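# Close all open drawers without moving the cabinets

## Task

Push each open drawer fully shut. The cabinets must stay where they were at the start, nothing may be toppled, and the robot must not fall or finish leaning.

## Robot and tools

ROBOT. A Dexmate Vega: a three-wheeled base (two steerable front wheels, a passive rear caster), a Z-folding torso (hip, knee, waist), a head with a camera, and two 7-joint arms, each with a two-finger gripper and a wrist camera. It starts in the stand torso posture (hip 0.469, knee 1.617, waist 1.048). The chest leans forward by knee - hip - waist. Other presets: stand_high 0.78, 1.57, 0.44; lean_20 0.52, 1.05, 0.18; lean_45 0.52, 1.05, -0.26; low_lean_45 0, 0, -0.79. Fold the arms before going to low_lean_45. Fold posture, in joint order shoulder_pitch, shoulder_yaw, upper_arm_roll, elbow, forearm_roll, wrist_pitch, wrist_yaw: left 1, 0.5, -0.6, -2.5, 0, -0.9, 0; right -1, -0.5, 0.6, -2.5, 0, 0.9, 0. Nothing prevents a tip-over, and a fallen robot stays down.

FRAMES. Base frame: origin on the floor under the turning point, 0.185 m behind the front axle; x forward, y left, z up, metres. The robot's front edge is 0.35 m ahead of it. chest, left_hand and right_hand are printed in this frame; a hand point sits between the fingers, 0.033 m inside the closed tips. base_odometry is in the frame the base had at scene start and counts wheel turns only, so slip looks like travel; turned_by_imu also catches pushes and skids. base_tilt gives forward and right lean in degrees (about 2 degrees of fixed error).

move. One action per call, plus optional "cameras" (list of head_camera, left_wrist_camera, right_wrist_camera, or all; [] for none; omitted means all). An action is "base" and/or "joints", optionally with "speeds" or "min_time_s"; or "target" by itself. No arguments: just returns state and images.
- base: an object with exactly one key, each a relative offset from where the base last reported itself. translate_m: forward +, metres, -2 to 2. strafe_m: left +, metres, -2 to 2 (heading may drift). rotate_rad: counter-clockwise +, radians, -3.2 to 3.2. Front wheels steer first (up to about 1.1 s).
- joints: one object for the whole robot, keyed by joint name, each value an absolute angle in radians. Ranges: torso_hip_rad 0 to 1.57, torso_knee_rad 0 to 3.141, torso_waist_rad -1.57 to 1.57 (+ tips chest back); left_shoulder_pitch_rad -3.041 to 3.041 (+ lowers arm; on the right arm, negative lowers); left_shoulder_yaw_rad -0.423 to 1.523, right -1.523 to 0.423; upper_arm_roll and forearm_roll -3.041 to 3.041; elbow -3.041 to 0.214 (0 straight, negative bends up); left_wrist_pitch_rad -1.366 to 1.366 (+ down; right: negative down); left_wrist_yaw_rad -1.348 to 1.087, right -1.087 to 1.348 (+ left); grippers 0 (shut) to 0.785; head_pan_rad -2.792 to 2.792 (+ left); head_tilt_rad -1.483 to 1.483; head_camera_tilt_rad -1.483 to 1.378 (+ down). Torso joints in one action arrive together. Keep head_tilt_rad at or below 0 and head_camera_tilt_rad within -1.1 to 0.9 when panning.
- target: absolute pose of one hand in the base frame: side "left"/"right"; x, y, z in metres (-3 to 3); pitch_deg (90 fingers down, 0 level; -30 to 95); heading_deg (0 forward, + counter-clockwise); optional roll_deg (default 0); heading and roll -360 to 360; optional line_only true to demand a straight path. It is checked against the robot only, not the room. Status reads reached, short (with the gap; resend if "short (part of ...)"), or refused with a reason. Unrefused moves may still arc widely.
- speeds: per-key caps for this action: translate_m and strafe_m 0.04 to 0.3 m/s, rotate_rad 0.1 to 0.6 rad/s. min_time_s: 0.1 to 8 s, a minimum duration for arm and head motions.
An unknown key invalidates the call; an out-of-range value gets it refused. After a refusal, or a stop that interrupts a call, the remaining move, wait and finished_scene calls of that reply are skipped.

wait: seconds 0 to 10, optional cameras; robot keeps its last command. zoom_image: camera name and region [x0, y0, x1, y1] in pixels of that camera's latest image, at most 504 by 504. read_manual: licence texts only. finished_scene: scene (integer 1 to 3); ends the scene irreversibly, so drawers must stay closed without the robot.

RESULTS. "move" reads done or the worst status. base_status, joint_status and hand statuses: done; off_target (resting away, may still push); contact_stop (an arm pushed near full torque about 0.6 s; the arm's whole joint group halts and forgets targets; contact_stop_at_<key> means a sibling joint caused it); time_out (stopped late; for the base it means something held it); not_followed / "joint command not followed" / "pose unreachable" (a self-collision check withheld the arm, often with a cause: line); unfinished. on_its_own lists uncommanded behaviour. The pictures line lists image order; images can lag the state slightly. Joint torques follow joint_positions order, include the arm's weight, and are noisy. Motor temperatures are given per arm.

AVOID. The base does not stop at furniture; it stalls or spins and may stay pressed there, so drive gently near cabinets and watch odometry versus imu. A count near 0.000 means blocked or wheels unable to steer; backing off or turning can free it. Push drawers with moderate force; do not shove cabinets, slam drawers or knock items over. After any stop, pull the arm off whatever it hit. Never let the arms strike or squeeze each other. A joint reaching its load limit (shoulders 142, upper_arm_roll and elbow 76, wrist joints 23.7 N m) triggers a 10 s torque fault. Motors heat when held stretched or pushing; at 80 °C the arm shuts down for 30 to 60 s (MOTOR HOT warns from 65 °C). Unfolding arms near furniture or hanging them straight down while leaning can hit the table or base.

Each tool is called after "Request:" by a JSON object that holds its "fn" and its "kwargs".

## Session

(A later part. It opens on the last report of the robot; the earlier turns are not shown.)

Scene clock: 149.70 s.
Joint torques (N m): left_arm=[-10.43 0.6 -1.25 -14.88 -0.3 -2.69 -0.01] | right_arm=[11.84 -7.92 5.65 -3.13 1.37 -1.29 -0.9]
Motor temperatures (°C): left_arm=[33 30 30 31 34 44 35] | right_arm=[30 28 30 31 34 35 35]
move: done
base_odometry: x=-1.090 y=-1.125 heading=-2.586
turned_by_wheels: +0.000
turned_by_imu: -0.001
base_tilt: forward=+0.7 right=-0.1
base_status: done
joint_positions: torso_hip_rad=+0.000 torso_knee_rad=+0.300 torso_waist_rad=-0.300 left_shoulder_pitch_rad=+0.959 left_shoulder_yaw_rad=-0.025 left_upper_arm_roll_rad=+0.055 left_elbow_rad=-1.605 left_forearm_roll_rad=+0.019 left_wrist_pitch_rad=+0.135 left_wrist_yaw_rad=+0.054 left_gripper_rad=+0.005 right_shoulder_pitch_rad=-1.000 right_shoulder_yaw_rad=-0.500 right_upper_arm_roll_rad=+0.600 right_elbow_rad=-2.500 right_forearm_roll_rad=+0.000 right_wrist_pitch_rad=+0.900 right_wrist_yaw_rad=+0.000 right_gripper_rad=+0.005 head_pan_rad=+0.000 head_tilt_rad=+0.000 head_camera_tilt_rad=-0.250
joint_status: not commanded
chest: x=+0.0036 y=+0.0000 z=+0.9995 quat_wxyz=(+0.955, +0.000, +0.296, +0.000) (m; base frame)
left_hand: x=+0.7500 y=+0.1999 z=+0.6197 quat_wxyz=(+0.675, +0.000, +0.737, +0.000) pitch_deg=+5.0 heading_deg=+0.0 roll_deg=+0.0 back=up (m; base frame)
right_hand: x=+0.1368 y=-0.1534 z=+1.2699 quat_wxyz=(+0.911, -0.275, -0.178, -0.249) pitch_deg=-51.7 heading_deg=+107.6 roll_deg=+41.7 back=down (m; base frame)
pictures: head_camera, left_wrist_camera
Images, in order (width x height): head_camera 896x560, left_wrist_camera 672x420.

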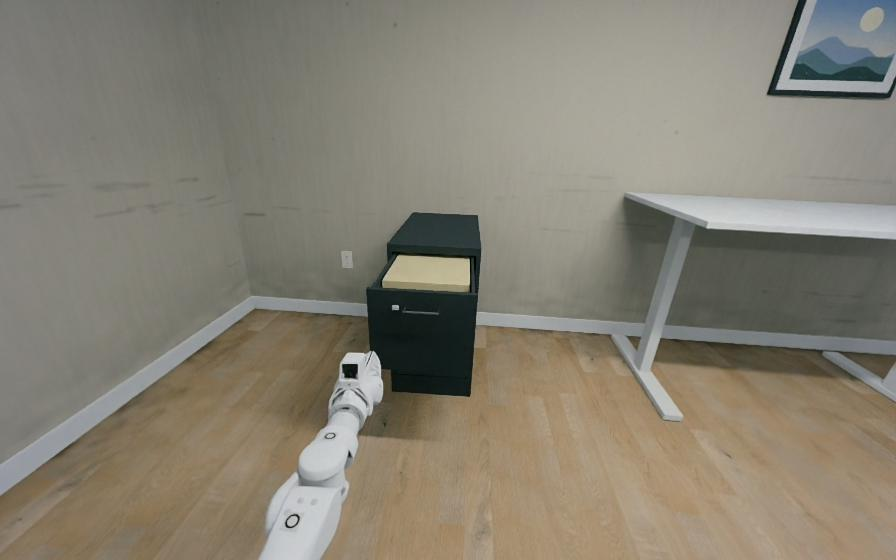

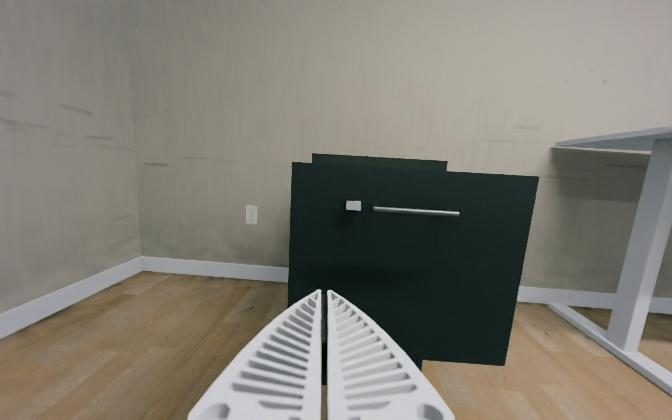

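Request:
{"fn": "move", "kwargs": {"base": {"rotate_rad":-0.09}, "cameras": []}}

Request:
{"fn": "move", "kwargs": {"target": {"side":"left","x":0.75,"y":0.21,"z":0.47,"pitch_deg":8,"heading_deg":0}, "cameras": []}}

Request:
{"fn": "move", "kwargs": {"base": {"translate_m":0.42}, "cameras": ["head_camera","left_wrist_camera"], "speeds": {"translate_m":0.2}}}

Scene clock: 164.90 s.
Joint torques (N m): left_arm=[-8.72 0.27 -1.72 -14.81 -0.71 -2.83 0.47] | right_arm=[11.02 -7.09 6.05 -4.19 1.31 -1.18 -0.99]
Motor temperatures (°C): left_arm=[31 30 30 32 34 42 35] | right_arm=[30 28 30 31 34 35 35]
move: done
base_odometry: x=-1.090 y=-1.125 heading=-2.676
turned_by_wheels: -0.090
turned_by_imu: -0.088
base_tilt: forward=+0.7 right=-0.1
base_status: done
joint_positions: torso_hip_rad=+0.000 torso_knee_rad=+0.300 torso_waist_rad=-0.300 left_shoulder_pitch_rad=+0.959 left_shoulder_yaw_rad=-0.025 left_upper_arm_roll_rad=+0.055 left_elbow_rad=-1.605 left_forearm_roll_rad=+0.019 left_wrist_pitch_rad=+0.135 left_wrist_yaw_rad=+0.054 left_gripper_rad=+0.005 right_shoulder_pitch_rad=-1.000 right_shoulder_yaw_rad=-0.500 right_upper_arm_roll_rad=+0.600 right_elbow_rad=-2.500 right_forearm_roll_rad=+0.000 right_wrist_pitch_rad=+0.900 right_wrist_yaw_rad=+0.000 right_gripper_rad=+0.005 head_pan_rad=+0.000 head_tilt_rad=+0.000 head_camera_tilt_rad=-0.250
joint_status: not commanded
chest: x=+0.0036 y=+0.0000 z=+0.9995 quat_wxyz=(+0.955, +0.000, +0.296, +0.000) (m; base frame)
left_hand: x=+0.7500 y=+0.1999 z=+0.6197 quat_wxyz=(+0.675, +0.000, +0.737, +0.000) pitch_deg=+5.0 heading_deg=+0.0 roll_deg=+0.0 back=up (m; base frame)
right_hand: x=+0.1368 y=-0.1534 z=+1.2699 quat_wxyz=(+0.911, -0.275, -0.178, -0.249) pitch_deg=-51.7 heading_deg=+107.6 roll_deg=+41.7 back=down (m; base frame)
pictures: none
No camera images: "cameras" was empty.

Scene clock: 169.40 s.
Joint torques (N m): left_arm=[-16.14 0.52 -1.2 -10.76 0.32 -3.86 -0.44] | right_arm=[11.55 -6.84 5.98 -3.23 1.33 -1.63 -0.81]
Motor temperatures (°C): left_arm=[31 30 30 32 34 41 35] | right_arm=[30 28 30 31 34 35 35]
move: done
base_odometry: x=-1.090 y=-1.125 heading=-2.676
turned_by_wheels: +0.000
turned_by_imu: +0.001
base_tilt: forward=+0.6 right=+0.0
base_status: not commanded
joint_positions: torso_hip_rad=+0.000 torso_knee_rad=+0.300 torso_waist_rad=-0.300 left_shoulder_pitch_rad=+0.747 left_shoulder_yaw_rad=-0.016 left_upper_arm_roll_rad=+0.039 left_elbow_rad=-0.792 left_forearm_roll_rad=+0.001 left_wrist_pitch_rad=-0.414 left_wrist_yaw_rad=+0.043 left_gripper_rad=+0.005 right_shoulder_pitch_rad=-1.000 right_shoulder_yaw_rad=-0.500 right_upper_arm_roll_rad=+0.600 right_elbow_rad=-2.500 right_forearm_roll_rad=+0.000 right_wrist_pitch_rad=+0.900 right_wrist_yaw_rad=+0.000 right_gripper_rad=+0.005 head_pan_rad=+0.000 head_tilt_rad=+0.000 head_camera_tilt_rad=-0.250
joint_status: not commanded
chest: x=+0.0036 y=+0.0000 z=+0.9995 quat_wxyz=(+0.955, +0.000, +0.296, +0.000) (m; base frame)
left_hand: x=+0.7499 y=+0.2098 z=+0.4703 quat_wxyz=(+0.656, +0.000, +0.755, +0.000) pitch_deg=+8.0 heading_deg=+0.0 roll_deg=+0.0 back=up (m; base frame)
left_hand_status: reached (straight line, planned for 2.9 s): 0 mm and 0.0 deg off.
right_hand: x=+0.1368 y=-0.1534 z=+1.2699 quat_wxyz=(+0.911, -0.275, -0.178, -0.249) pitch_deg=-51.7 heading_deg=+107.6 roll_deg=+41.7 back=down (m; base frame)
pictures: none
No camera images: "cameras" was empty.

Scene clock: 172.97 s.
Joint torques (N m): left_arm=[-12.84 -0.64 -3 -12.06 -0.08 -1.64 -0.07] | right_arm=[11.31 -7.62 5.93 -4.2 1.34 -1.47 -0.91]
Motor temperatures (°C): left_arm=[31 30 30 32 34 41 35] | right_arm=[30 28 30 31 34 35 35]
move: done
base_odometry: x=-1.465 y=-1.314 heading=-2.677
turned_by_wheels: +0.000
turned_by_imu: +0.001
base_tilt: forward=+0.7 right=-0.1
base_status: done
joint_positions: torso_hip_rad=+0.000 torso_knee_rad=+0.300 torso_waist_rad=-0.300 left_shoulder_pitch_rad=+0.745 left_shoulder_yaw_rad=-0.016 left_upper_arm_roll_rad=+0.039 left_elbow_rad=-0.787 left_forearm_roll_rad=+0.001 left_wrist_pitch_rad=-0.418 left_wrist_yaw_rad=+0.042 left_gripper_rad=+0.005 right_shoulder_pitch_rad=-1.000 right_shoulder_yaw_rad=-0.500 right_upper_arm_roll_rad=+0.600 right_elbow_rad=-2.500 right_forearm_roll_rad=+0.000 right_wrist_pitch_rad=+0.900 right_wrist_yaw_rad=+0.000 right_gripper_rad=+0.005 head_pan_rad=+0.000 head_tilt_rad=+0.000 head_camera_tilt_rad=-0.250
joint_status: not commanded
chest: x=+0.0036 y=+0.0000 z=+0.9995 quat_wxyz=(+0.955, +0.000, +0.296, +0.000) (m; base frame)
left_hand: x=+0.7498 y=+0.2099 z=+0.4696 quat_wxyz=(+0.656, +0.000, +0.755, +0.000) pitch_deg=+8.0 heading_deg=+0.0 roll_deg=+0.0 back=up (m; base frame)
right_hand: x=+0.1369 y=-0.1534 z=+1.2699 quat_wxyz=(+0.911, -0.275, -0.178, -0.249) pitch_deg=-51.7 heading_deg=+107.6 roll_deg=+41.8 back=down (m; base frame)
pictures: head_camera, left_wrist_camera
Images, in order (width x height): head_camera 896x560, left_wrist_camera 672x420.

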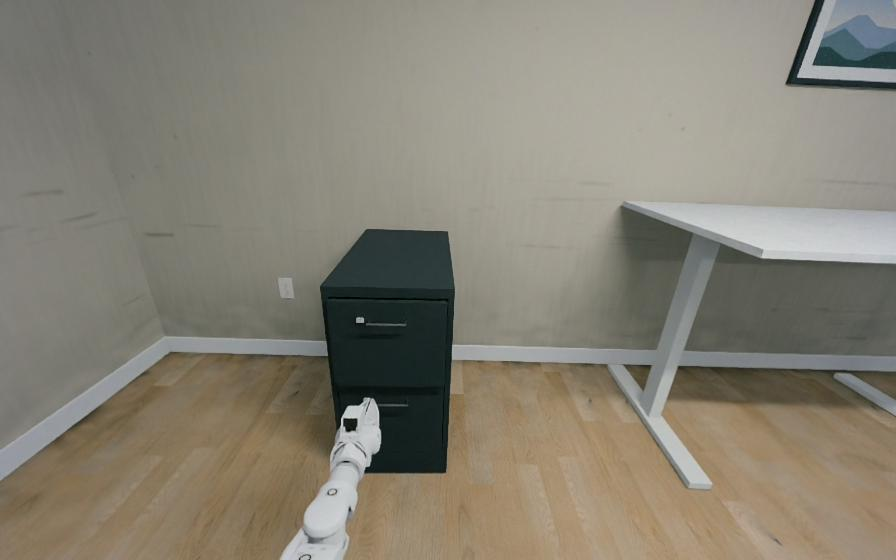

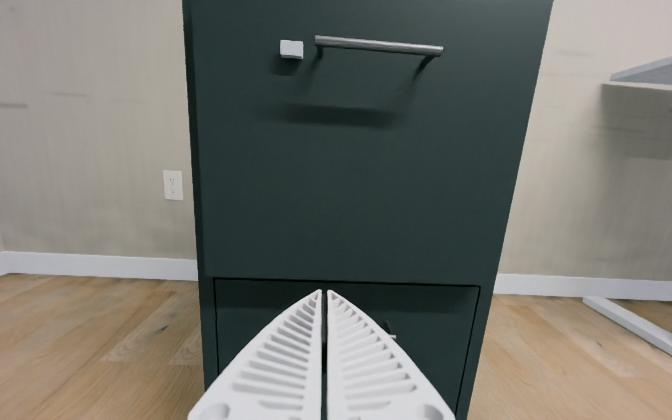

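Request:
{"fn": "zoom_image", "kwargs": {"camera": "head_camera", "region": [290, 220, 490, 480]}}

Scaled by 1.938 from the camera's 896x560 image, which has a finer 960x600 frame.

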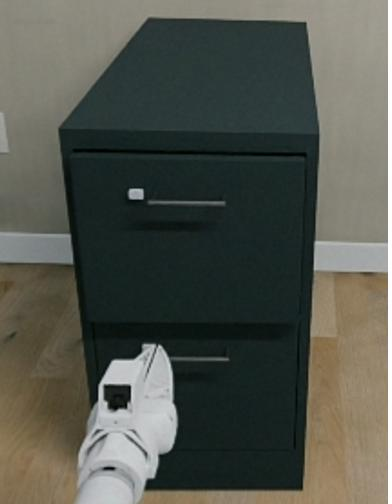

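Request:
{"fn": "move", "kwargs": {"base": {"translate_m":0.035}, "speeds": {"translate_m":0.08}, "cameras": ["head_camera","left_wrist_camera"]}}

Request:
{"fn": "zoom_image", "kwargs": {"camera": "head_camera", "region": [290, 220, 490, 480]}}

Scene clock: 182.33 s.
Joint torques (N m): left_arm=[-15.25 2.4 -2.78 -13.3 -0.25 -2.56 0.19] | right_arm=[11.07 -7.36 6.09 -3.19 1.33 -1.21 -0.87]
Motor temperatures (°C): left_arm=[31 30 30 31 34 41 35] | right_arm=[30 28 30 31 34 35 35]
move: done
base_odometry: x=-1.496 y=-1.330 heading=-2.677
turned_by_wheels: +0.000
turned_by_imu: +0.000
base_tilt: forward=+0.7 right=+0.0
base_status: done
joint_positions: torso_hip_rad=+0.000 torso_knee_rad=+0.300 torso_waist_rad=-0.300 left_shoulder_pitch_rad=+0.745 left_shoulder_yaw_rad=-0.016 left_upper_arm_roll_rad=+0.039 left_elbow_rad=-0.787 left_forearm_roll_rad=+0.001 left_wrist_pitch_rad=-0.418 left_wrist_yaw_rad=+0.042 left_gripper_rad=+0.005 right_shoulder_pitch_rad=-1.000 right_shoulder_yaw_rad=-0.500 right_upper_arm_roll_rad=+0.600 right_elbow_rad=-2.500 right_forearm_roll_rad=+0.000 right_wrist_pitch_rad=+0.900 right_wrist_yaw_rad=+0.000 right_gripper_rad=+0.005 head_pan_rad=+0.000 head_tilt_rad=+0.000 head_camera_tilt_rad=-0.250
joint_status: not commanded
chest: x=+0.0036 y=+0.0000 z=+0.9995 quat_wxyz=(+0.955, +0.000, +0.296, +0.000) (m; base frame)
left_hand: x=+0.7498 y=+0.2099 z=+0.4696 quat_wxyz=(+0.656, +0.000, +0.755, +0.000) pitch_deg=+8.0 heading_deg=+0.0 roll_deg=+0.0 back=up (m; base frame)
right_hand: x=+0.1369 y=-0.1534 z=+1.2699 quat_wxyz=(+0.911, -0.275, -0.178, -0.249) pitch_deg=-51.7 heading_deg=+107.6 roll_deg=+41.8 back=down (m; base frame)
pictures: head_camera, left_wrist_camera
Images, in order (width x height): head_camera 896x560, left_wrist_camera 672x420.

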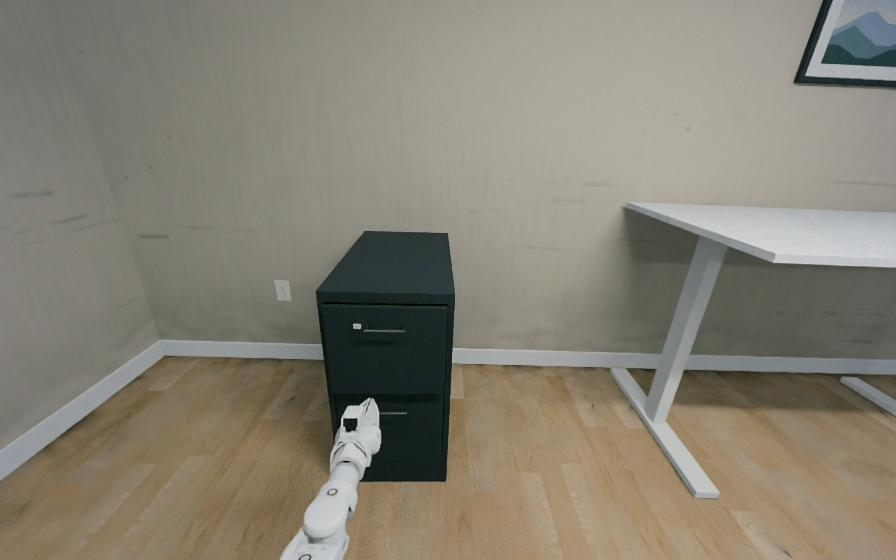

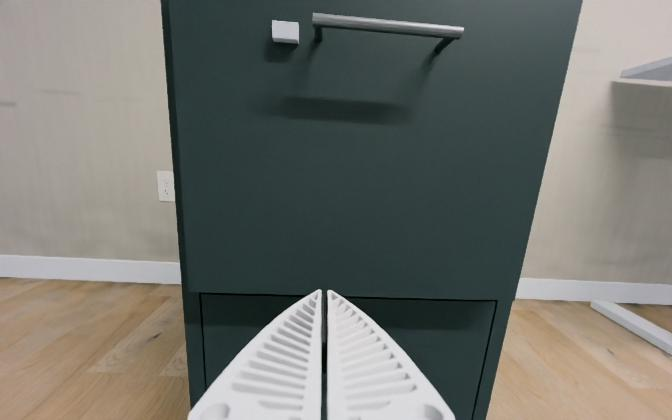

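Scaled by 1.938 from the camera's 896x560 image, which has a finer 960x600 frame.

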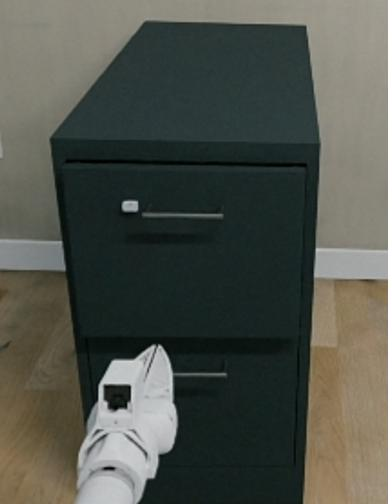

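Request:
{"fn": "move", "kwargs": {"target": {"side":"left","x":0.75,"y":0.21,"z":0.53,"pitch_deg":8,"heading_deg":0}, "cameras": []}}

Request:
{"fn": "move", "kwargs": {"base": {"translate_m":0.045}, "speeds": {"translate_m":0.06}, "cameras": ["head_camera","left_wrist_camera"]}}

Request:
{"fn": "zoom_image", "kwargs": {"camera": "head_camera", "region": [290, 220, 490, 480]}}

Scene clock: 198.87 s.
Joint torques (N m): left_arm=[-8.56 1.3 2.71 -13.91 0.3 -1.51 -0.12] | right_arm=[11.41 -6.81 6.11 -3.22 1.29 -0.73 -0.94]
Motor temperatures (°C): left_arm=[30 30 30 31 34 40 35] | right_arm=[30 28 30 31 34 35 35]
move: done
base_odometry: x=-1.496 y=-1.330 heading=-2.677
turned_by_wheels: +0.000
turned_by_imu: +0.001
base_tilt: forward=+0.7 right=+0.0
base_status: not commanded
joint_positions: torso_hip_rad=+0.000 torso_knee_rad=+0.300 torso_waist_rad=-0.300 left_shoulder_pitch_rad=+0.894 left_shoulder_yaw_rad=-0.012 left_upper_arm_roll_rad=+0.039 left_elbow_rad=-1.260 left_forearm_roll_rad=+0.003 left_wrist_pitch_rad=-0.094 left_wrist_yaw_rad=+0.041 left_gripper_rad=+0.005 right_shoulder_pitch_rad=-1.000 right_shoulder_yaw_rad=-0.500 right_upper_arm_roll_rad=+0.600 right_elbow_rad=-2.500 right_forearm_roll_rad=+0.000 right_wrist_pitch_rad=+0.900 right_wrist_yaw_rad=+0.000 right_gripper_rad=+0.005 head_pan_rad=+0.000 head_tilt_rad=+0.000 head_camera_tilt_rad=-0.250
joint_status: not commanded
chest: x=+0.0036 y=+0.0000 z=+0.9995 quat_wxyz=(+0.955, +0.000, +0.296, +0.000) (m; base frame)
left_hand: x=+0.7501 y=+0.2101 z=+0.5289 quat_wxyz=(+0.656, +0.000, +0.755, +0.000) pitch_deg=+8.0 heading_deg=+0.0 roll_deg=+0.0 back=up (m; base frame)
left_hand_status: reached (straight line, planned for 1.8 s): 1 mm and 0.0 deg off.
right_hand: x=+0.1369 y=-0.1534 z=+1.2699 quat_wxyz=(+0.911, -0.275, -0.178, -0.249) pitch_deg=-51.7 heading_deg=+107.6 roll_deg=+41.8 back=down (m; base frame)
pictures: none
No camera images: "cameras" was empty.

Scene clock: 200.20 s.
Joint torques (N m): left_arm=[-10.76 1.75 4.91 -16.26 0.64 -1.23 -0.24] | right_arm=[12.41 -7.86 5.72 -2.89 1.41 -1.24 -0.98]
Motor temperatures (°C): left_arm=[30 30 30 31 34 40 35] | right_arm=[30 28 30 31 34 35 35]
move: done
base_odometry: x=-1.536 y=-1.351 heading=-2.677
turned_by_wheels: +0.000
turned_by_imu: +0.000
base_tilt: forward=+0.7 right=+0.0
base_status: done
joint_positions: torso_hip_rad=+0.000 torso_knee_rad=+0.300 torso_waist_rad=-0.300 left_shoulder_pitch_rad=+0.896 left_shoulder_yaw_rad=-0.012 left_upper_arm_roll_rad=+0.039 left_elbow_rad=-1.266 left_forearm_roll_rad=+0.003 left_wrist_pitch_rad=-0.090 left_wrist_yaw_rad=+0.041 left_gripper_rad=+0.005 right_shoulder_pitch_rad=-1.000 right_shoulder_yaw_rad=-0.500 right_upper_arm_roll_rad=+0.600 right_elbow_rad=-2.500 right_forearm_roll_rad=+0.000 right_wrist_pitch_rad=+0.900 right_wrist_yaw_rad=+0.000 right_gripper_rad=+0.005 head_pan_rad=+0.000 head_tilt_rad=+0.000 head_camera_tilt_rad=-0.250
joint_status: not commanded
chest: x=+0.0036 y=+0.0000 z=+0.9995 quat_wxyz=(+0.955, +0.000, +0.296, +0.000) (m; base frame)
left_hand: x=+0.7500 y=+0.2101 z=+0.5297 quat_wxyz=(+0.656, +0.000, +0.755, +0.000) pitch_deg=+8.0 heading_deg=+0.0 roll_deg=+0.0 back=up (m; base frame)
right_hand: x=+0.1369 y=-0.1534 z=+1.2699 quat_wxyz=(+0.911, -0.275, -0.178, -0.249) pitch_deg=-51.7 heading_deg=+107.6 roll_deg=+41.8 back=down (m; base frame)
pictures: head_camera, left_wrist_camera
Images, in order (width x height): head_camera 896x560, left_wrist_camera 672x420.

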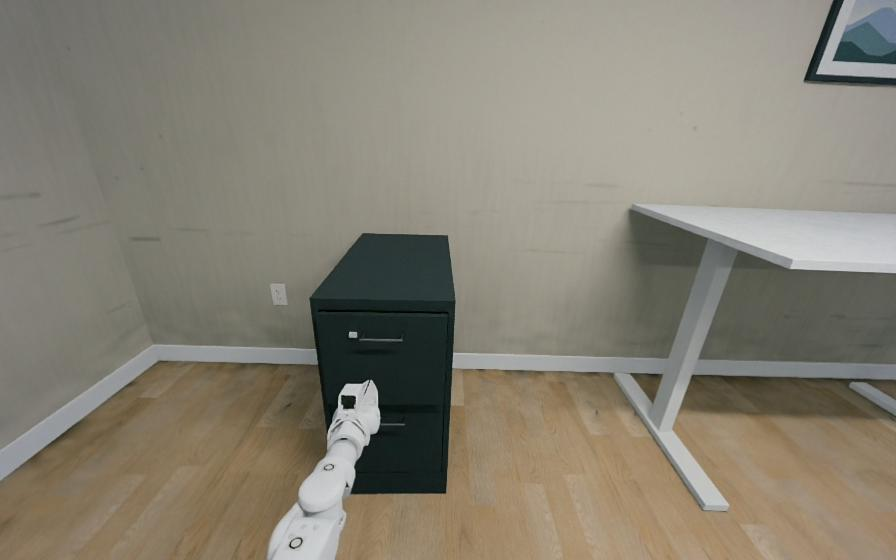

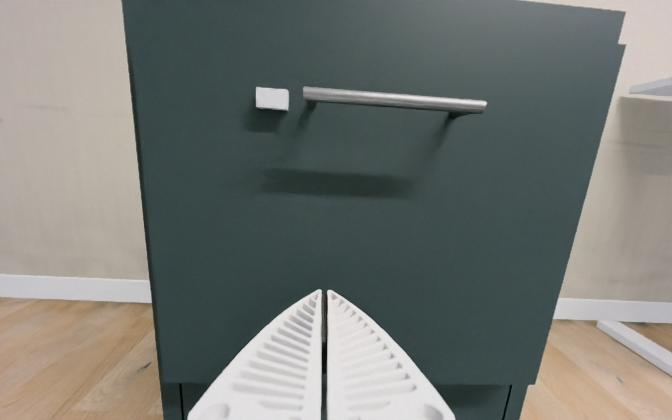

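Scaled by 1.938 from the camera's 896x560 image, which has a finer 960x600 frame.

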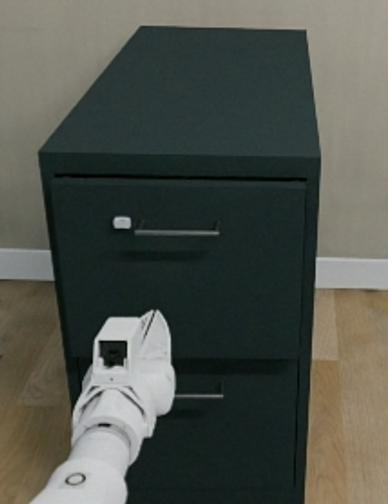

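Request:
{"fn": "move", "kwargs": {"base": {"translate_m":0.07}, "speeds": {"translate_m":0.06}, "cameras": ["head_camera","left_wrist_camera"]}}

Request:
{"fn": "zoom_image", "kwargs": {"camera": "head_camera", "region": [290, 220, 490, 480]}}

Scene clock: 206.37 s.
Joint torques (N m): left_arm=[-33.51 -0.12 -1.02 -25.87 -0.13 -4.77 1] | right_arm=[11.75 -7.01 6.06 -3.9 1.26 -1.24 -0.97]
Motor temperatures (°C): left_arm=[30 30 30 32 34 40 35] | right_arm=[30 28 30 31 34 35 35]
move: done
base_odometry: x=-1.599 y=-1.382 heading=-2.677
turned_by_wheels: +0.000
turned_by_imu: +0.001
base_tilt: forward=+0.7 right=-0.1
base_status: done
joint_positions: torso_hip_rad=+0.000 torso_knee_rad=+0.300 torso_waist_rad=-0.300 left_shoulder_pitch_rad=+0.897 left_shoulder_yaw_rad=-0.012 left_upper_arm_roll_rad=+0.039 left_elbow_rad=-1.265 left_forearm_roll_rad=+0.003 left_wrist_pitch_rad=-0.089 left_wrist_yaw_rad=+0.041 left_gripper_rad=+0.005 right_shoulder_pitch_rad=-1.000 right_shoulder_yaw_rad=-0.500 right_upper_arm_roll_rad=+0.600 right_elbow_rad=-2.500 right_forearm_roll_rad=+0.000 right_wrist_pitch_rad=+0.900 right_wrist_yaw_rad=+0.000 right_gripper_rad=+0.005 head_pan_rad=+0.000 head_tilt_rad=+0.000 head_camera_tilt_rad=-0.250
joint_status: not commanded
chest: x=+0.0036 y=+0.0000 z=+0.9994 quat_wxyz=(+0.955, +0.000, +0.296, +0.000) (m; base frame)
left_hand: x=+0.7492 y=+0.2099 z=+0.5281 quat_wxyz=(+0.655, +0.000, +0.756, +0.000) pitch_deg=+8.2 heading_deg=+0.0 roll_deg=+0.0 back=up (m; base frame)
right_hand: x=+0.1368 y=-0.1534 z=+1.2699 quat_wxyz=(+0.911, -0.275, -0.178, -0.249) pitch_deg=-51.7 heading_deg=+107.6 roll_deg=+41.7 back=down (m; base frame)
pictures: head_camera, left_wrist_camera
Images, in order (width x height): head_camera 896x560, left_wrist_camera 672x420.

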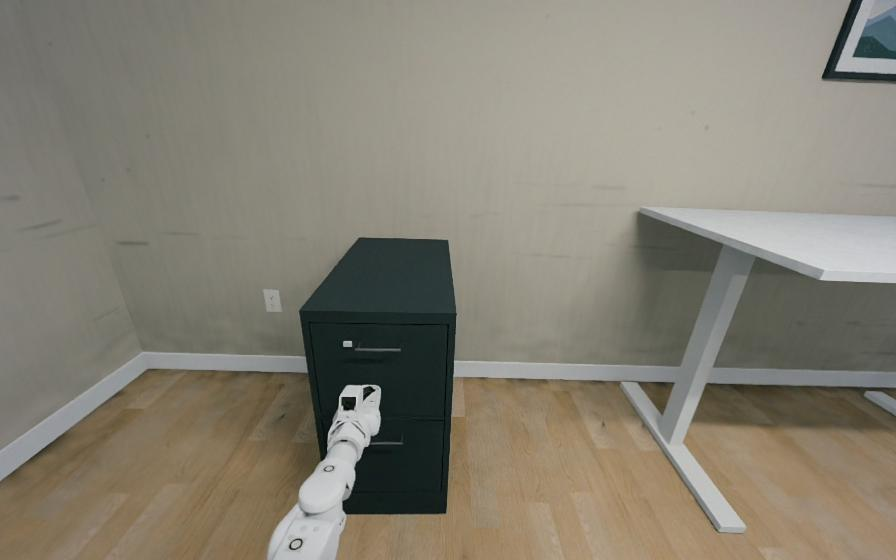

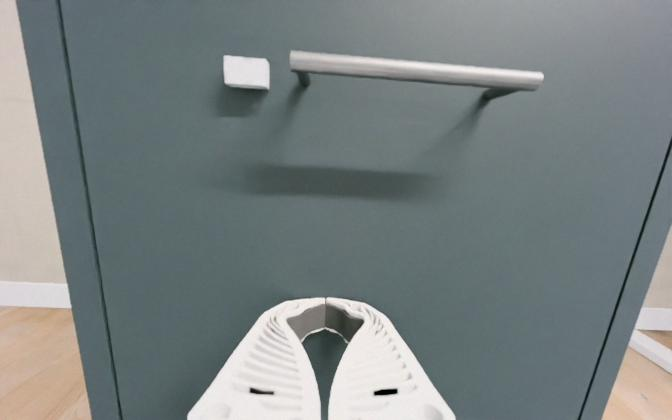

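Scaled by 1.938 from the camera's 896x560 image, which has a finer 960x600 frame.

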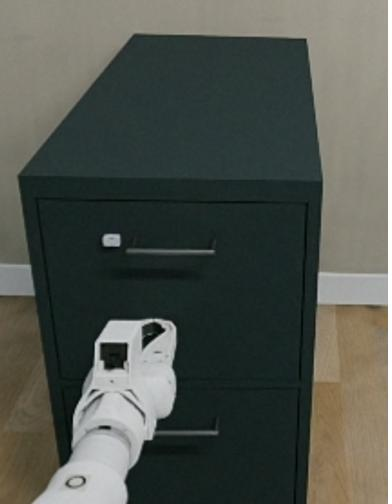

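Request:
{"fn": "move", "kwargs": {"base": {"translate_m":-0.5}, "cameras": ["head_camera"]}}

Request:
{"fn": "move", "kwargs": {"base": {"rotate_rad":-2.119}, "cameras": ["head_camera"]}}

Request:
{"fn": "move", "kwargs": {"base": {"translate_m":1.5}, "cameras": []}}

Request:
{"fn": "move", "kwargs": {"base": {"rotate_rad":0.5}, "cameras": ["head_camera","left_wrist_camera"]}}

Scene clock: 222.07 s.
Joint torques (N m): left_arm=[-14.07 -1.07 0.29 -15.16 0.47 -2.92 0.02] | right_arm=[11.25 -7.52 6.03 -4.36 1.39 -1.05 -0.93]
Motor temperatures (°C): left_arm=[31 30 30 33 34 41 35] | right_arm=[30 28 30 31 34 35 35]
move: done
base_odometry: x=-1.152 y=-1.157 heading=-2.678
turned_by_wheels: -0.001
turned_by_imu: +0.000
base_tilt: forward=+0.6 right=-0.1
base_status: done
joint_positions: torso_hip_rad=+0.000 torso_knee_rad=+0.300 torso_waist_rad=-0.300 left_shoulder_pitch_rad=+0.896 left_shoulder_yaw_rad=-0.012 left_upper_arm_roll_rad=+0.039 left_elbow_rad=-1.266 left_forearm_roll_rad=+0.003 left_wrist_pitch_rad=-0.090 left_wrist_yaw_rad=+0.041 left_gripper_rad=+0.005 right_shoulder_pitch_rad=-1.000 right_shoulder_yaw_rad=-0.500 right_upper_arm_roll_rad=+0.600 right_elbow_rad=-2.500 right_forearm_roll_rad=+0.000 right_wrist_pitch_rad=+0.900 right_wrist_yaw_rad=+0.000 right_gripper_rad=+0.005 head_pan_rad=+0.000 head_tilt_rad=+0.000 head_camera_tilt_rad=-0.250
joint_status: not commanded
chest: x=+0.0036 y=+0.0000 z=+0.9994 quat_wxyz=(+0.955, +0.000, +0.296, +0.000) (m; base frame)
left_hand: x=+0.7498 y=+0.2099 z=+0.5296 quat_wxyz=(+0.656, +0.000, +0.755, +0.000) pitch_deg=+8.0 heading_deg=+0.0 roll_deg=+0.0 back=up (m; base frame)
right_hand: x=+0.1369 y=-0.1534 z=+1.2699 quat_wxyz=(+0.911, -0.275, -0.178, -0.249) pitch_deg=-51.7 heading_deg=+107.6 roll_deg=+41.8 back=down (m; base frame)
pictures: head_camera
Images, in order (width x height): head_camera 896x560.

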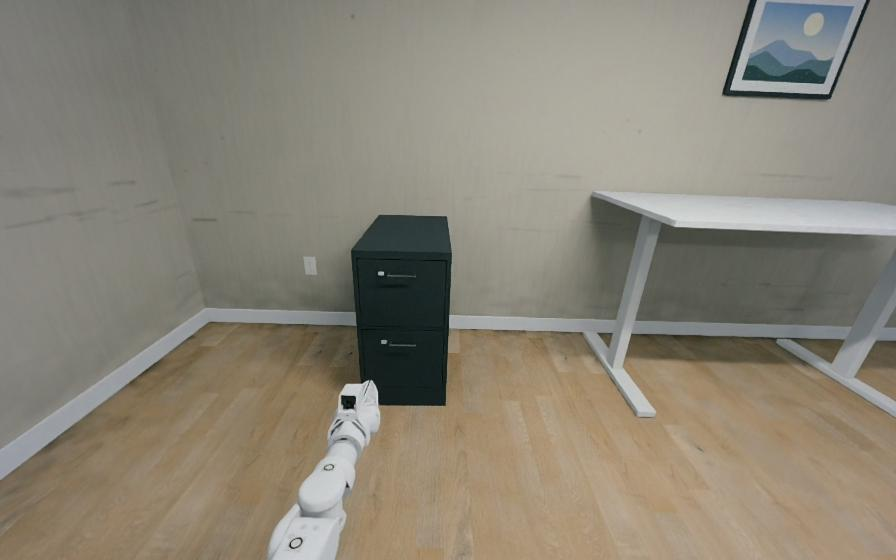

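Scene clock: 227.20 s.
Joint torques (N m): left_arm=[-14.83 -0.03 -0.01 -15.01 0.42 -3.42 -0.21] | right_arm=[10.66 -7.26 5.99 -3.56 1.35 -1.08 -1.06]
Motor temperatures (°C): left_arm=[31 30 30 33 34 41 35] | right_arm=[30 28 30 31 34 35 35]
move: done
base_odometry: x=-1.154 y=-1.157 heading=+1.483
turned_by_wheels: -2.122
turned_by_imu: -2.081
base_tilt: forward=+0.7 right=-0.1
base_status: done
joint_positions: torso_hip_rad=+0.000 torso_knee_rad=+0.300 torso_waist_rad=-0.300 left_shoulder_pitch_rad=+0.896 left_shoulder_yaw_rad=-0.012 left_upper_arm_roll_rad=+0.039 left_elbow_rad=-1.266 left_forearm_roll_rad=+0.003 left_wrist_pitch_rad=-0.090 left_wrist_yaw_rad=+0.041 left_gripper_rad=+0.005 right_shoulder_pitch_rad=-1.000 right_shoulder_yaw_rad=-0.500 right_upper_arm_roll_rad=+0.600 right_elbow_rad=-2.500 right_forearm_roll_rad=+0.000 right_wrist_pitch_rad=+0.900 right_wrist_yaw_rad=+0.000 right_gripper_rad=+0.005 head_pan_rad=+0.000 head_tilt_rad=+0.000 head_camera_tilt_rad=-0.250
joint_status: not commanded
chest: x=+0.0036 y=+0.0000 z=+0.9994 quat_wxyz=(+0.955, +0.000, +0.296, +0.000) (m; base frame)
left_hand: x=+0.7498 y=+0.2099 z=+0.5296 quat_wxyz=(+0.656, +0.000, +0.755, +0.000) pitch_deg=+8.0 heading_deg=+0.0 roll_deg=+0.0 back=up (m; base frame)
right_hand: x=+0.1369 y=-0.1534 z=+1.2699 quat_wxyz=(+0.911, -0.275, -0.178, -0.249) pitch_deg=-51.7 heading_deg=+107.6 roll_deg=+41.8 back=down (m; base frame)
pictures: head_camera
Images, in order (width x height): head_camera 896x560.

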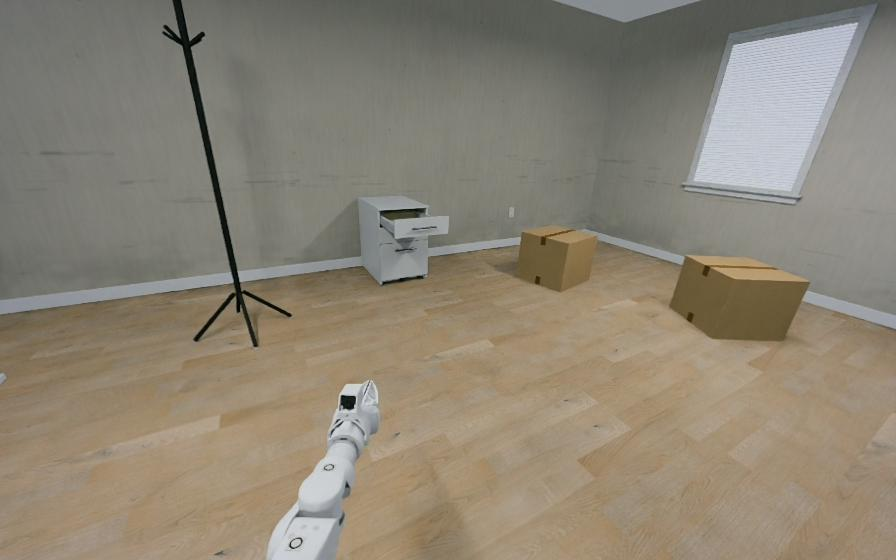

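Scene clock: 234.00 s.
Joint torques (N m): left_arm=[-14.34 -0.33 0.54 -13.92 0.85 -3.29 0.16] | right_arm=[11.16 -6.99 5.95 -3.07 1.38 -1.81 -0.91]
Motor temperatures (°C): left_arm=[31 30 30 33 34 40 35] | right_arm=[30 28 30 31 34 35 35]
move: done
base_odometry: x=-1.026 y=+0.337 heading=+1.483
turned_by_wheels: +0.000
turned_by_imu: -0.001
base_tilt: forward=+0.7 right=+0.0
base_status: done
joint_positions: torso_hip_rad=+0.000 torso_knee_rad=+0.300 torso_waist_rad=-0.300 left_shoulder_pitch_rad=+0.896 left_shoulder_yaw_rad=-0.012 left_upper_arm_roll_rad=+0.039 left_elbow_rad=-1.266 left_forearm_roll_rad=+0.003 left_wrist_pitch_rad=-0.090 left_wrist_yaw_rad=+0.041 left_gripper_rad=+0.005 right_shoulder_pitch_rad=-1.000 right_shoulder_yaw_rad=-0.500 right_upper_arm_roll_rad=+0.600 right_elbow_rad=-2.500 right_forearm_roll_rad=+0.000 right_wrist_pitch_rad=+0.900 right_wrist_yaw_rad=+0.000 right_gripper_rad=+0.005 head_pan_rad=+0.000 head_tilt_rad=+0.000 head_camera_tilt_rad=-0.250
joint_status: not commanded
chest: x=+0.0036 y=+0.0000 z=+0.9995 quat_wxyz=(+0.955, +0.000, +0.296, +0.000) (m; base frame)
left_hand: x=+0.7498 y=+0.2099 z=+0.5296 quat_wxyz=(+0.656, +0.000, +0.755, +0.000) pitch_deg=+8.0 heading_deg=+0.0 roll_deg=+0.0 back=up (m; base frame)
right_hand: x=+0.1369 y=-0.1534 z=+1.2699 quat_wxyz=(+0.911, -0.275, -0.178, -0.249) pitch_deg=-51.7 heading_deg=+107.6 roll_deg=+41.8 back=down (m; base frame)
pictures: none
No camera images: "cameras" was empty.

Scene clock: 236.40 s.
Joint torques (N m): left_arm=[-16.21 -0.56 -0.11 -14.48 0.22 -2.69 -0.13] | right_arm=[10.23 -7 6.13 -3.25 1.27 -0.89 -1.2]
Motor temperatures (°C): left_arm=[31 30 30 33 34 40 35] | right_arm=[30 28 30 31 34 35 35]
move: done
base_odometry: x=-1.026 y=+0.337 heading=+1.983
turned_by_wheels: +0.501
turned_by_imu: +0.490
base_tilt: forward=+0.7 right=+0.0
base_status: done
joint_positions: torso_hip_rad=+0.000 torso_knee_rad=+0.300 torso_waist_rad=-0.300 left_shoulder_pitch_rad=+0.896 left_shoulder_yaw_rad=-0.012 left_upper_arm_roll_rad=+0.039 left_elbow_rad=-1.266 left_forearm_roll_rad=+0.003 left_wrist_pitch_rad=-0.090 left_wrist_yaw_rad=+0.041 left_gripper_rad=+0.005 right_shoulder_pitch_rad=-1.000 right_shoulder_yaw_rad=-0.500 right_upper_arm_roll_rad=+0.600 right_elbow_rad=-2.500 right_forearm_roll_rad=+0.000 right_wrist_pitch_rad=+0.900 right_wrist_yaw_rad=+0.000 right_gripper_rad=+0.005 head_pan_rad=+0.000 head_tilt_rad=+0.000 head_camera_tilt_rad=-0.250
joint_status: not commanded
chest: x=+0.0036 y=+0.0000 z=+0.9995 quat_wxyz=(+0.955, +0.000, +0.296, +0.000) (m; base frame)
left_hand: x=+0.7498 y=+0.2099 z=+0.5296 quat_wxyz=(+0.656, +0.000, +0.755, +0.000) pitch_deg=+8.0 heading_deg=+0.0 roll_deg=+0.0 back=up (m; base frame)
right_hand: x=+0.1369 y=-0.1534 z=+1.2699 quat_wxyz=(+0.911, -0.275, -0.178, -0.249) pitch_deg=-51.7 heading_deg=+107.6 roll_deg=+41.8 back=down (m; base frame)
pictures: head_camera, left_wrist_camera
Images, in order (width x height): head_camera 896x560, left_wrist_camera 672x420.

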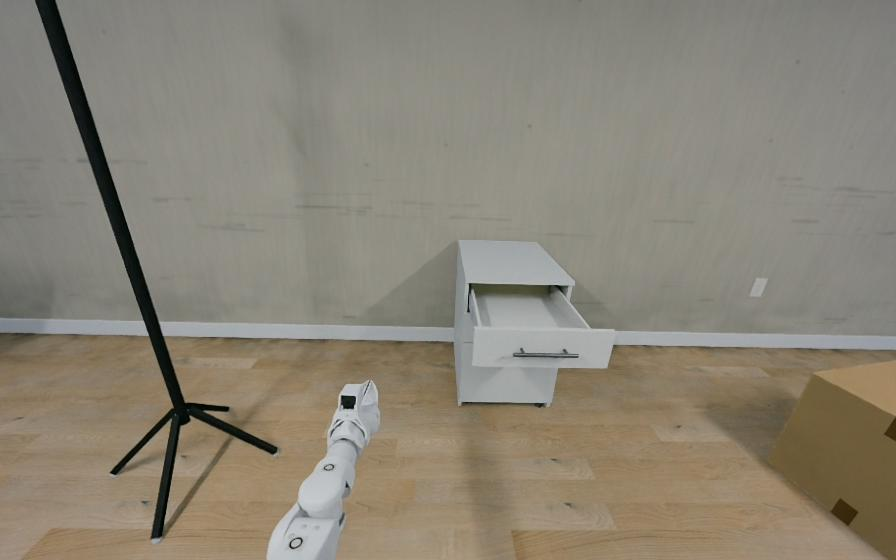

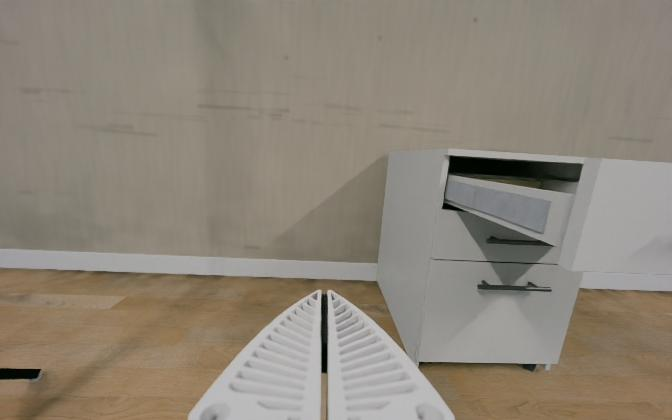

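Request:
{"fn": "move", "kwargs": {"base": {"strafe_m":-0.45}, "cameras": []}}

Request:
{"fn": "move", "kwargs": {"target": {"side":"left","x":0.75,"y":0.21,"z":0.562,"pitch_deg":4,"heading_deg":0}, "cameras": []}}

Request:
{"fn": "move", "kwargs": {"base": {"translate_m":0.42}, "speeds": {"translate_m":0.17}, "cameras": ["head_camera","left_wrist_camera"]}}

Scene clock: 249.23 s.
Joint torques (N m): left_arm=[-15.36 0.12 -0.66 -14.59 -0.38 -3.48 -0.6] | right_arm=[11.88 -6.7 5.89 -3.12 1.38 -1.32 -1.04]
Motor temperatures (°C): left_arm=[30 30 30 32 34 40 35] | right_arm=[30 28 30 31 34 35 35]
move: done
base_odometry: x=-0.615 y=+0.517 heading=+1.976
turned_by_wheels: -0.007
turned_by_imu: -0.002
base_tilt: forward=+0.7 right=+0.0
base_status: done
joint_positions: torso_hip_rad=+0.000 torso_knee_rad=+0.300 torso_waist_rad=-0.300 left_shoulder_pitch_rad=+0.896 left_shoulder_yaw_rad=-0.012 left_upper_arm_roll_rad=+0.039 left_elbow_rad=-1.266 left_forearm_roll_rad=+0.003 left_wrist_pitch_rad=-0.090 left_wrist_yaw_rad=+0.041 left_gripper_rad=+0.005 right_shoulder_pitch_rad=-1.000 right_shoulder_yaw_rad=-0.500 right_upper_arm_roll_rad=+0.600 right_elbow_rad=-2.500 right_forearm_roll_rad=+0.000 right_wrist_pitch_rad=+0.900 right_wrist_yaw_rad=+0.000 right_gripper_rad=+0.005 head_pan_rad=+0.000 head_tilt_rad=+0.000 head_camera_tilt_rad=-0.250
joint_status: not commanded
chest: x=+0.0036 y=+0.0000 z=+0.9995 quat_wxyz=(+0.955, +0.000, +0.296, +0.000) (m; base frame)
left_hand: x=+0.7498 y=+0.2099 z=+0.5296 quat_wxyz=(+0.656, +0.000, +0.755, +0.000) pitch_deg=+8.0 heading_deg=+0.0 roll_deg=+0.0 back=up (m; base frame)
right_hand: x=+0.1369 y=-0.1534 z=+1.2699 quat_wxyz=(+0.911, -0.275, -0.178, -0.249) pitch_deg=-51.7 heading_deg=+107.6 roll_deg=+41.8 back=down (m; base frame)
pictures: none
No camera images: "cameras" was empty.

Scene clock: 250.63 s.
Joint torques (N m): left_arm=[-7.76 3.05 4.69 -14.1 0.16 -3.7 0.27] | right_arm=[11.28 -7.51 5.78 -3.17 1.35 -1.23 -1.02]
Motor temperatures (°C): left_arm=[30 30 30 32 34 40 35] | right_arm=[30 28 30 31 34 35 35]
move: done
base_odometry: x=-0.615 y=+0.517 heading=+1.976
turned_by_wheels: +0.000
turned_by_imu: +0.000
base_tilt: forward=+0.6 right=-0.1
base_status: not commanded
joint_positions: torso_hip_rad=+0.000 torso_knee_rad=+0.300 torso_waist_rad=-0.300 left_shoulder_pitch_rad=+0.909 left_shoulder_yaw_rad=-0.011 left_upper_arm_roll_rad=+0.040 left_elbow_rad=-1.296 left_forearm_roll_rad=+0.005 left_wrist_pitch_rad=-0.135 left_wrist_yaw_rad=+0.042 left_gripper_rad=+0.005 right_shoulder_pitch_rad=-1.000 right_shoulder_yaw_rad=-0.500 right_upper_arm_roll_rad=+0.600 right_elbow_rad=-2.500 right_forearm_roll_rad=+0.000 right_wrist_pitch_rad=+0.900 right_wrist_yaw_rad=+0.000 right_gripper_rad=+0.005 head_pan_rad=+0.000 head_tilt_rad=+0.000 head_camera_tilt_rad=-0.250
joint_status: not commanded
chest: x=+0.0036 y=+0.0000 z=+0.9995 quat_wxyz=(+0.955, +0.000, +0.296, +0.000) (m; base frame)
left_hand: x=+0.7501 y=+0.2101 z=+0.5581 quat_wxyz=(+0.679, +0.000, +0.734, +0.000) pitch_deg=+4.5 heading_deg=+0.0 roll_deg=+0.0 back=up (m; base frame)
left_hand_status: reached (straight line, planned for 0.5 s): 4 mm and 0.5 deg off.
right_hand: x=+0.1369 y=-0.1534 z=+1.2699 quat_wxyz=(+0.911, -0.275, -0.178, -0.249) pitch_deg=-51.7 heading_deg=+107.6 roll_deg=+41.8 back=down (m; base frame)
pictures: none
No camera images: "cameras" was empty.

Scene clock: 254.77 s.
Joint torques (N m): left_arm=[-11.74 0.74 2.86 -13.8 -0.04 -2.63 -0.2] | right_arm=[10.44 -7.29 5.96 -3.42 1.36 -1.81 -1.05]
Motor temperatures (°C): left_arm=[30 30 30 32 34 40 35] | right_arm=[30 28 30 31 34 35 35]
move: done
base_odometry: x=-0.782 y=+0.902 heading=+1.977
turned_by_wheels: +0.000
turned_by_imu: +0.001
base_tilt: forward=+0.7 right=-0.1
base_status: done
joint_positions: torso_hip_rad=+0.000 torso_knee_rad=+0.300 torso_waist_rad=-0.300 left_shoulder_pitch_rad=+0.911 left_shoulder_yaw_rad=-0.010 left_upper_arm_roll_rad=+0.040 left_elbow_rad=-1.300 left_forearm_roll_rad=+0.005 left_wrist_pitch_rad=-0.141 left_wrist_yaw_rad=+0.042 left_gripper_rad=+0.005 right_shoulder_pitch_rad=-1.000 right_shoulder_yaw_rad=-0.500 right_upper_arm_roll_rad=+0.600 right_elbow_rad=-2.500 right_forearm_roll_rad=+0.000 right_wrist_pitch_rad=+0.900 right_wrist_yaw_rad=+0.000 right_gripper_rad=+0.005 head_pan_rad=+0.000 head_tilt_rad=+0.000 head_camera_tilt_rad=-0.250
joint_status: not commanded
chest: x=+0.0036 y=+0.0000 z=+0.9995 quat_wxyz=(+0.955, +0.000, +0.296, +0.000) (m; base frame)
left_hand: x=+0.7499 y=+0.2101 z=+0.5616 quat_wxyz=(+0.682, +0.000, +0.732, +0.000) pitch_deg=+4.0 heading_deg=+0.0 roll_deg=+0.0 back=up (m; base frame)
right_hand: x=+0.1369 y=-0.1534 z=+1.2699 quat_wxyz=(+0.911, -0.275, -0.178, -0.249) pitch_deg=-51.7 heading_deg=+107.6 roll_deg=+41.8 back=down (m; base frame)
pictures: head_camera, left_wrist_camera
Images, in order (width x height): head_camera 896x560, left_wrist_camera 672x420.

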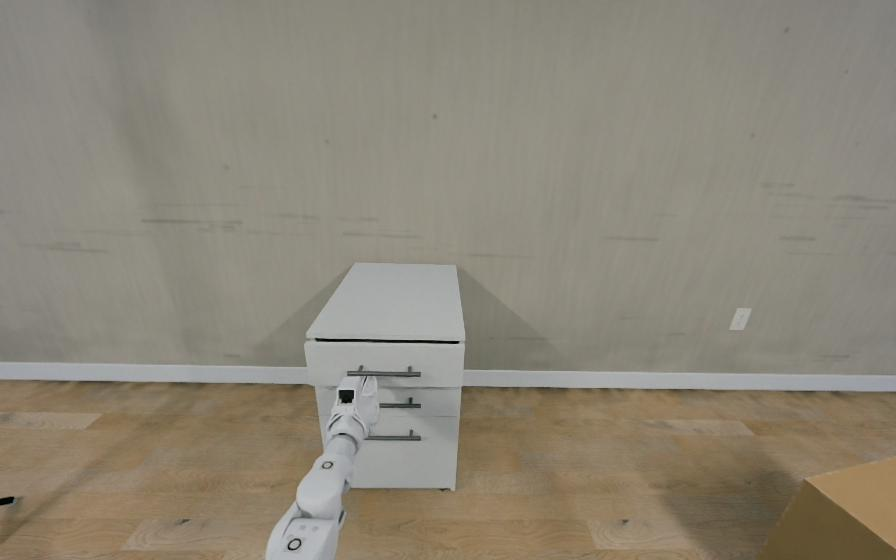

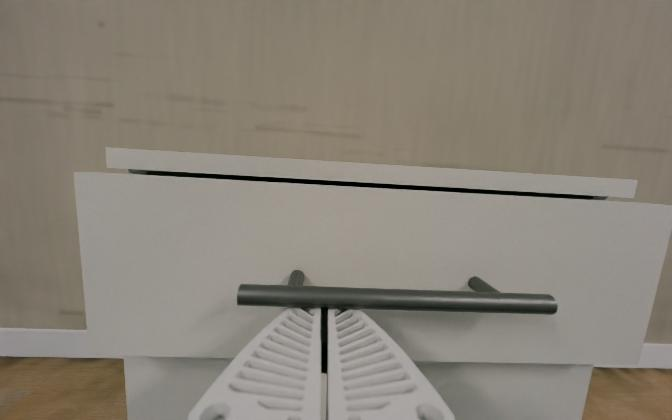

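Request:
{"fn": "move", "kwargs": {"base": {"translate_m":0.06}, "speeds": {"translate_m":0.07}, "cameras": ["head_camera","left_wrist_camera"]}}

Request:
{"fn": "zoom_image", "kwargs": {"camera": "head_camera", "region": [290, 250, 490, 500]}}

Scene clock: 260.43 s.
Joint torques (N m): left_arm=[-29.58 0.46 -0.08 -22.71 0.41 -5.23 0.83] | right_arm=[11.66 -7.08 5.85 -2.57 1.26 -1.18 -1.03]
Motor temperatures (°C): left_arm=[30 30 30 32 34 40 35] | right_arm=[30 28 30 31 34 35 35]
move: done
base_odometry: x=-0.806 y=+0.957 heading=+1.978
turned_by_wheels: +0.001
turned_by_imu: +0.002
base_tilt: forward=+0.7 right=+0.0
base_status: done
joint_positions: torso_hip_rad=+0.000 torso_knee_rad=+0.300 torso_waist_rad=-0.300 left_shoulder_pitch_rad=+0.912 left_shoulder_yaw_rad=-0.010 left_upper_arm_roll_rad=+0.041 left_elbow_rad=-1.300 left_forearm_roll_rad=+0.005 left_wrist_pitch_rad=-0.140 left_wrist_yaw_rad=+0.042 left_gripper_rad=+0.005 right_shoulder_pitch_rad=-1.000 right_shoulder_yaw_rad=-0.500 right_upper_arm_roll_rad=+0.600 right_elbow_rad=-2.500 right_forearm_roll_rad=+0.000 right_wrist_pitch_rad=+0.900 right_wrist_yaw_rad=+0.000 right_gripper_rad=+0.005 head_pan_rad=+0.000 head_tilt_rad=+0.000 head_camera_tilt_rad=-0.250
joint_status: not commanded
chest: x=+0.0035 y=+0.0000 z=+0.9994 quat_wxyz=(+0.955, +0.000, +0.296, +0.000) (m; base frame)
left_hand: x=+0.7494 y=+0.2098 z=+0.5605 quat_wxyz=(+0.681, +0.000, +0.732, +0.000) pitch_deg=+4.1 heading_deg=+0.0 roll_deg=+0.0 back=up (m; base frame)
right_hand: x=+0.1368 y=-0.1534 z=+1.2699 quat_wxyz=(+0.911, -0.275, -0.178, -0.249) pitch_deg=-51.7 heading_deg=+107.6 roll_deg=+41.7 back=down (m; base frame)
pictures: head_camera, left_wrist_camera
Images, in order (width x height): head_camera 896x560, left_wrist_camera 672x420.

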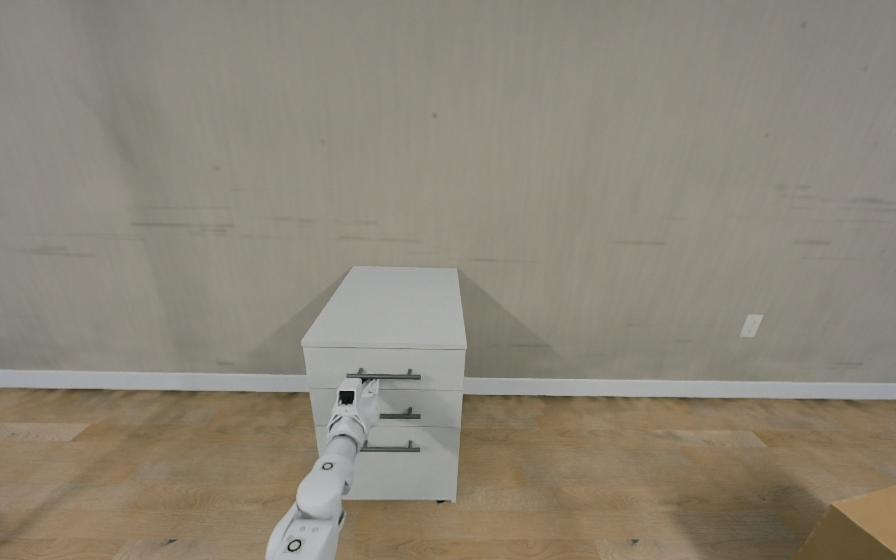

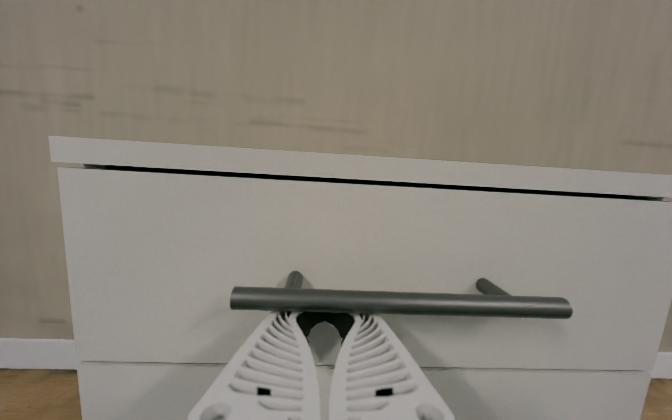

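Scaled by 2.016 from the camera's 896x560 image, which has a finer 960x600 frame.

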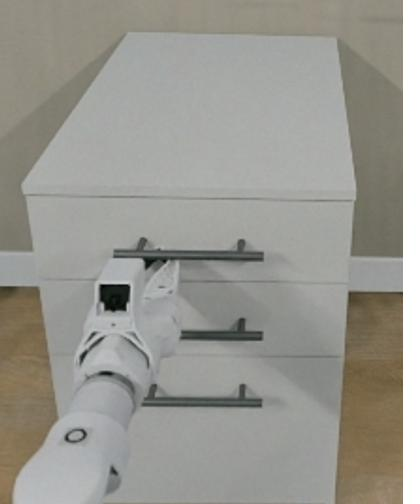

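Request:
{"fn": "move", "kwargs": {"base": {"translate_m":-0.3}, "cameras": ["head_camera"]}}

Request:
{"fn": "finished_scene", "kwargs": {"scene": 2}}

Scene clock: 271.50 s.
Joint torques (N m): left_arm=[-15.21 1.94 1.5 -14.96 0.23 -2.72 0.32] | right_arm=[11.46 -6.28 5.9 -2.78 1.29 -1.47 -0.96]
Motor temperatures (°C): left_arm=[31 30 30 33 34 40 35] | right_arm=[30 28 30 31 34 35 35]
move: done
base_odometry: x=-0.686 y=+0.682 heading=+1.978
turned_by_wheels: +0.000
turned_by_imu: +0.001
base_tilt: forward=+0.6 right=+0.0
base_status: done
joint_positions: torso_hip_rad=+0.000 torso_knee_rad=+0.300 torso_waist_rad=-0.300 left_shoulder_pitch_rad=+0.911 left_shoulder_yaw_rad=-0.010 left_upper_arm_roll_rad=+0.041 left_elbow_rad=-1.300 left_forearm_roll_rad=+0.005 left_wrist_pitch_rad=-0.141 left_wrist_yaw_rad=+0.042 left_gripper_rad=+0.005 right_shoulder_pitch_rad=-1.000 right_shoulder_yaw_rad=-0.500 right_upper_arm_roll_rad=+0.600 right_elbow_rad=-2.500 right_forearm_roll_rad=+0.000 right_wrist_pitch_rad=+0.900 right_wrist_yaw_rad=+0.000 right_gripper_rad=+0.005 head_pan_rad=+0.000 head_tilt_rad=+0.000 head_camera_tilt_rad=-0.250
joint_status: not commanded
chest: x=+0.0036 y=+0.0000 z=+0.9995 quat_wxyz=(+0.955, +0.000, +0.296, +0.000) (m; base frame)
left_hand: x=+0.7498 y=+0.2099 z=+0.5616 quat_wxyz=(+0.682, +0.000, +0.732, +0.000) pitch_deg=+4.0 heading_deg=+0.0 roll_deg=+0.0 back=up (m; base frame)
right_hand: x=+0.1368 y=-0.1534 z=+1.2699 quat_wxyz=(+0.911, -0.275, -0.178, -0.249) pitch_deg=-51.7 heading_deg=+107.6 roll_deg=+41.7 back=down (m; base frame)
pictures: head_camera
Images, in order (width x height): head_camera 896x560.

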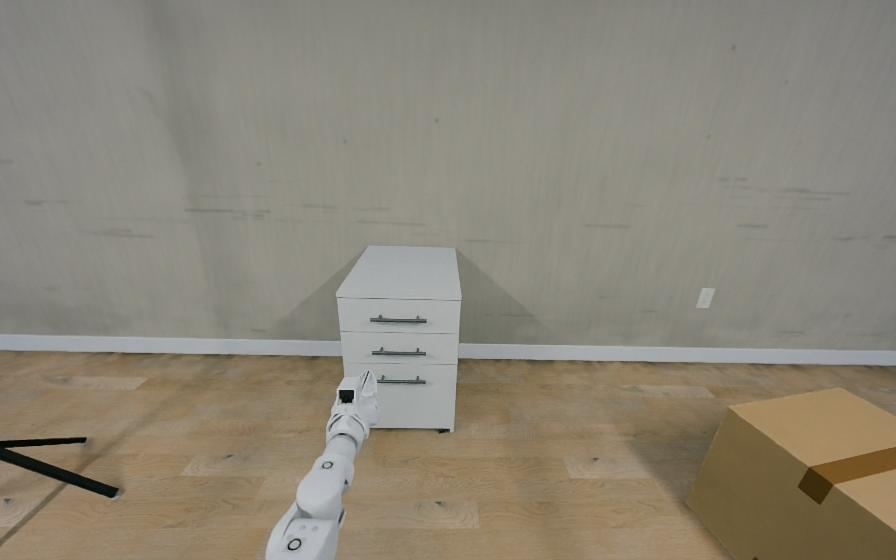

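The scene is finished: the task was done.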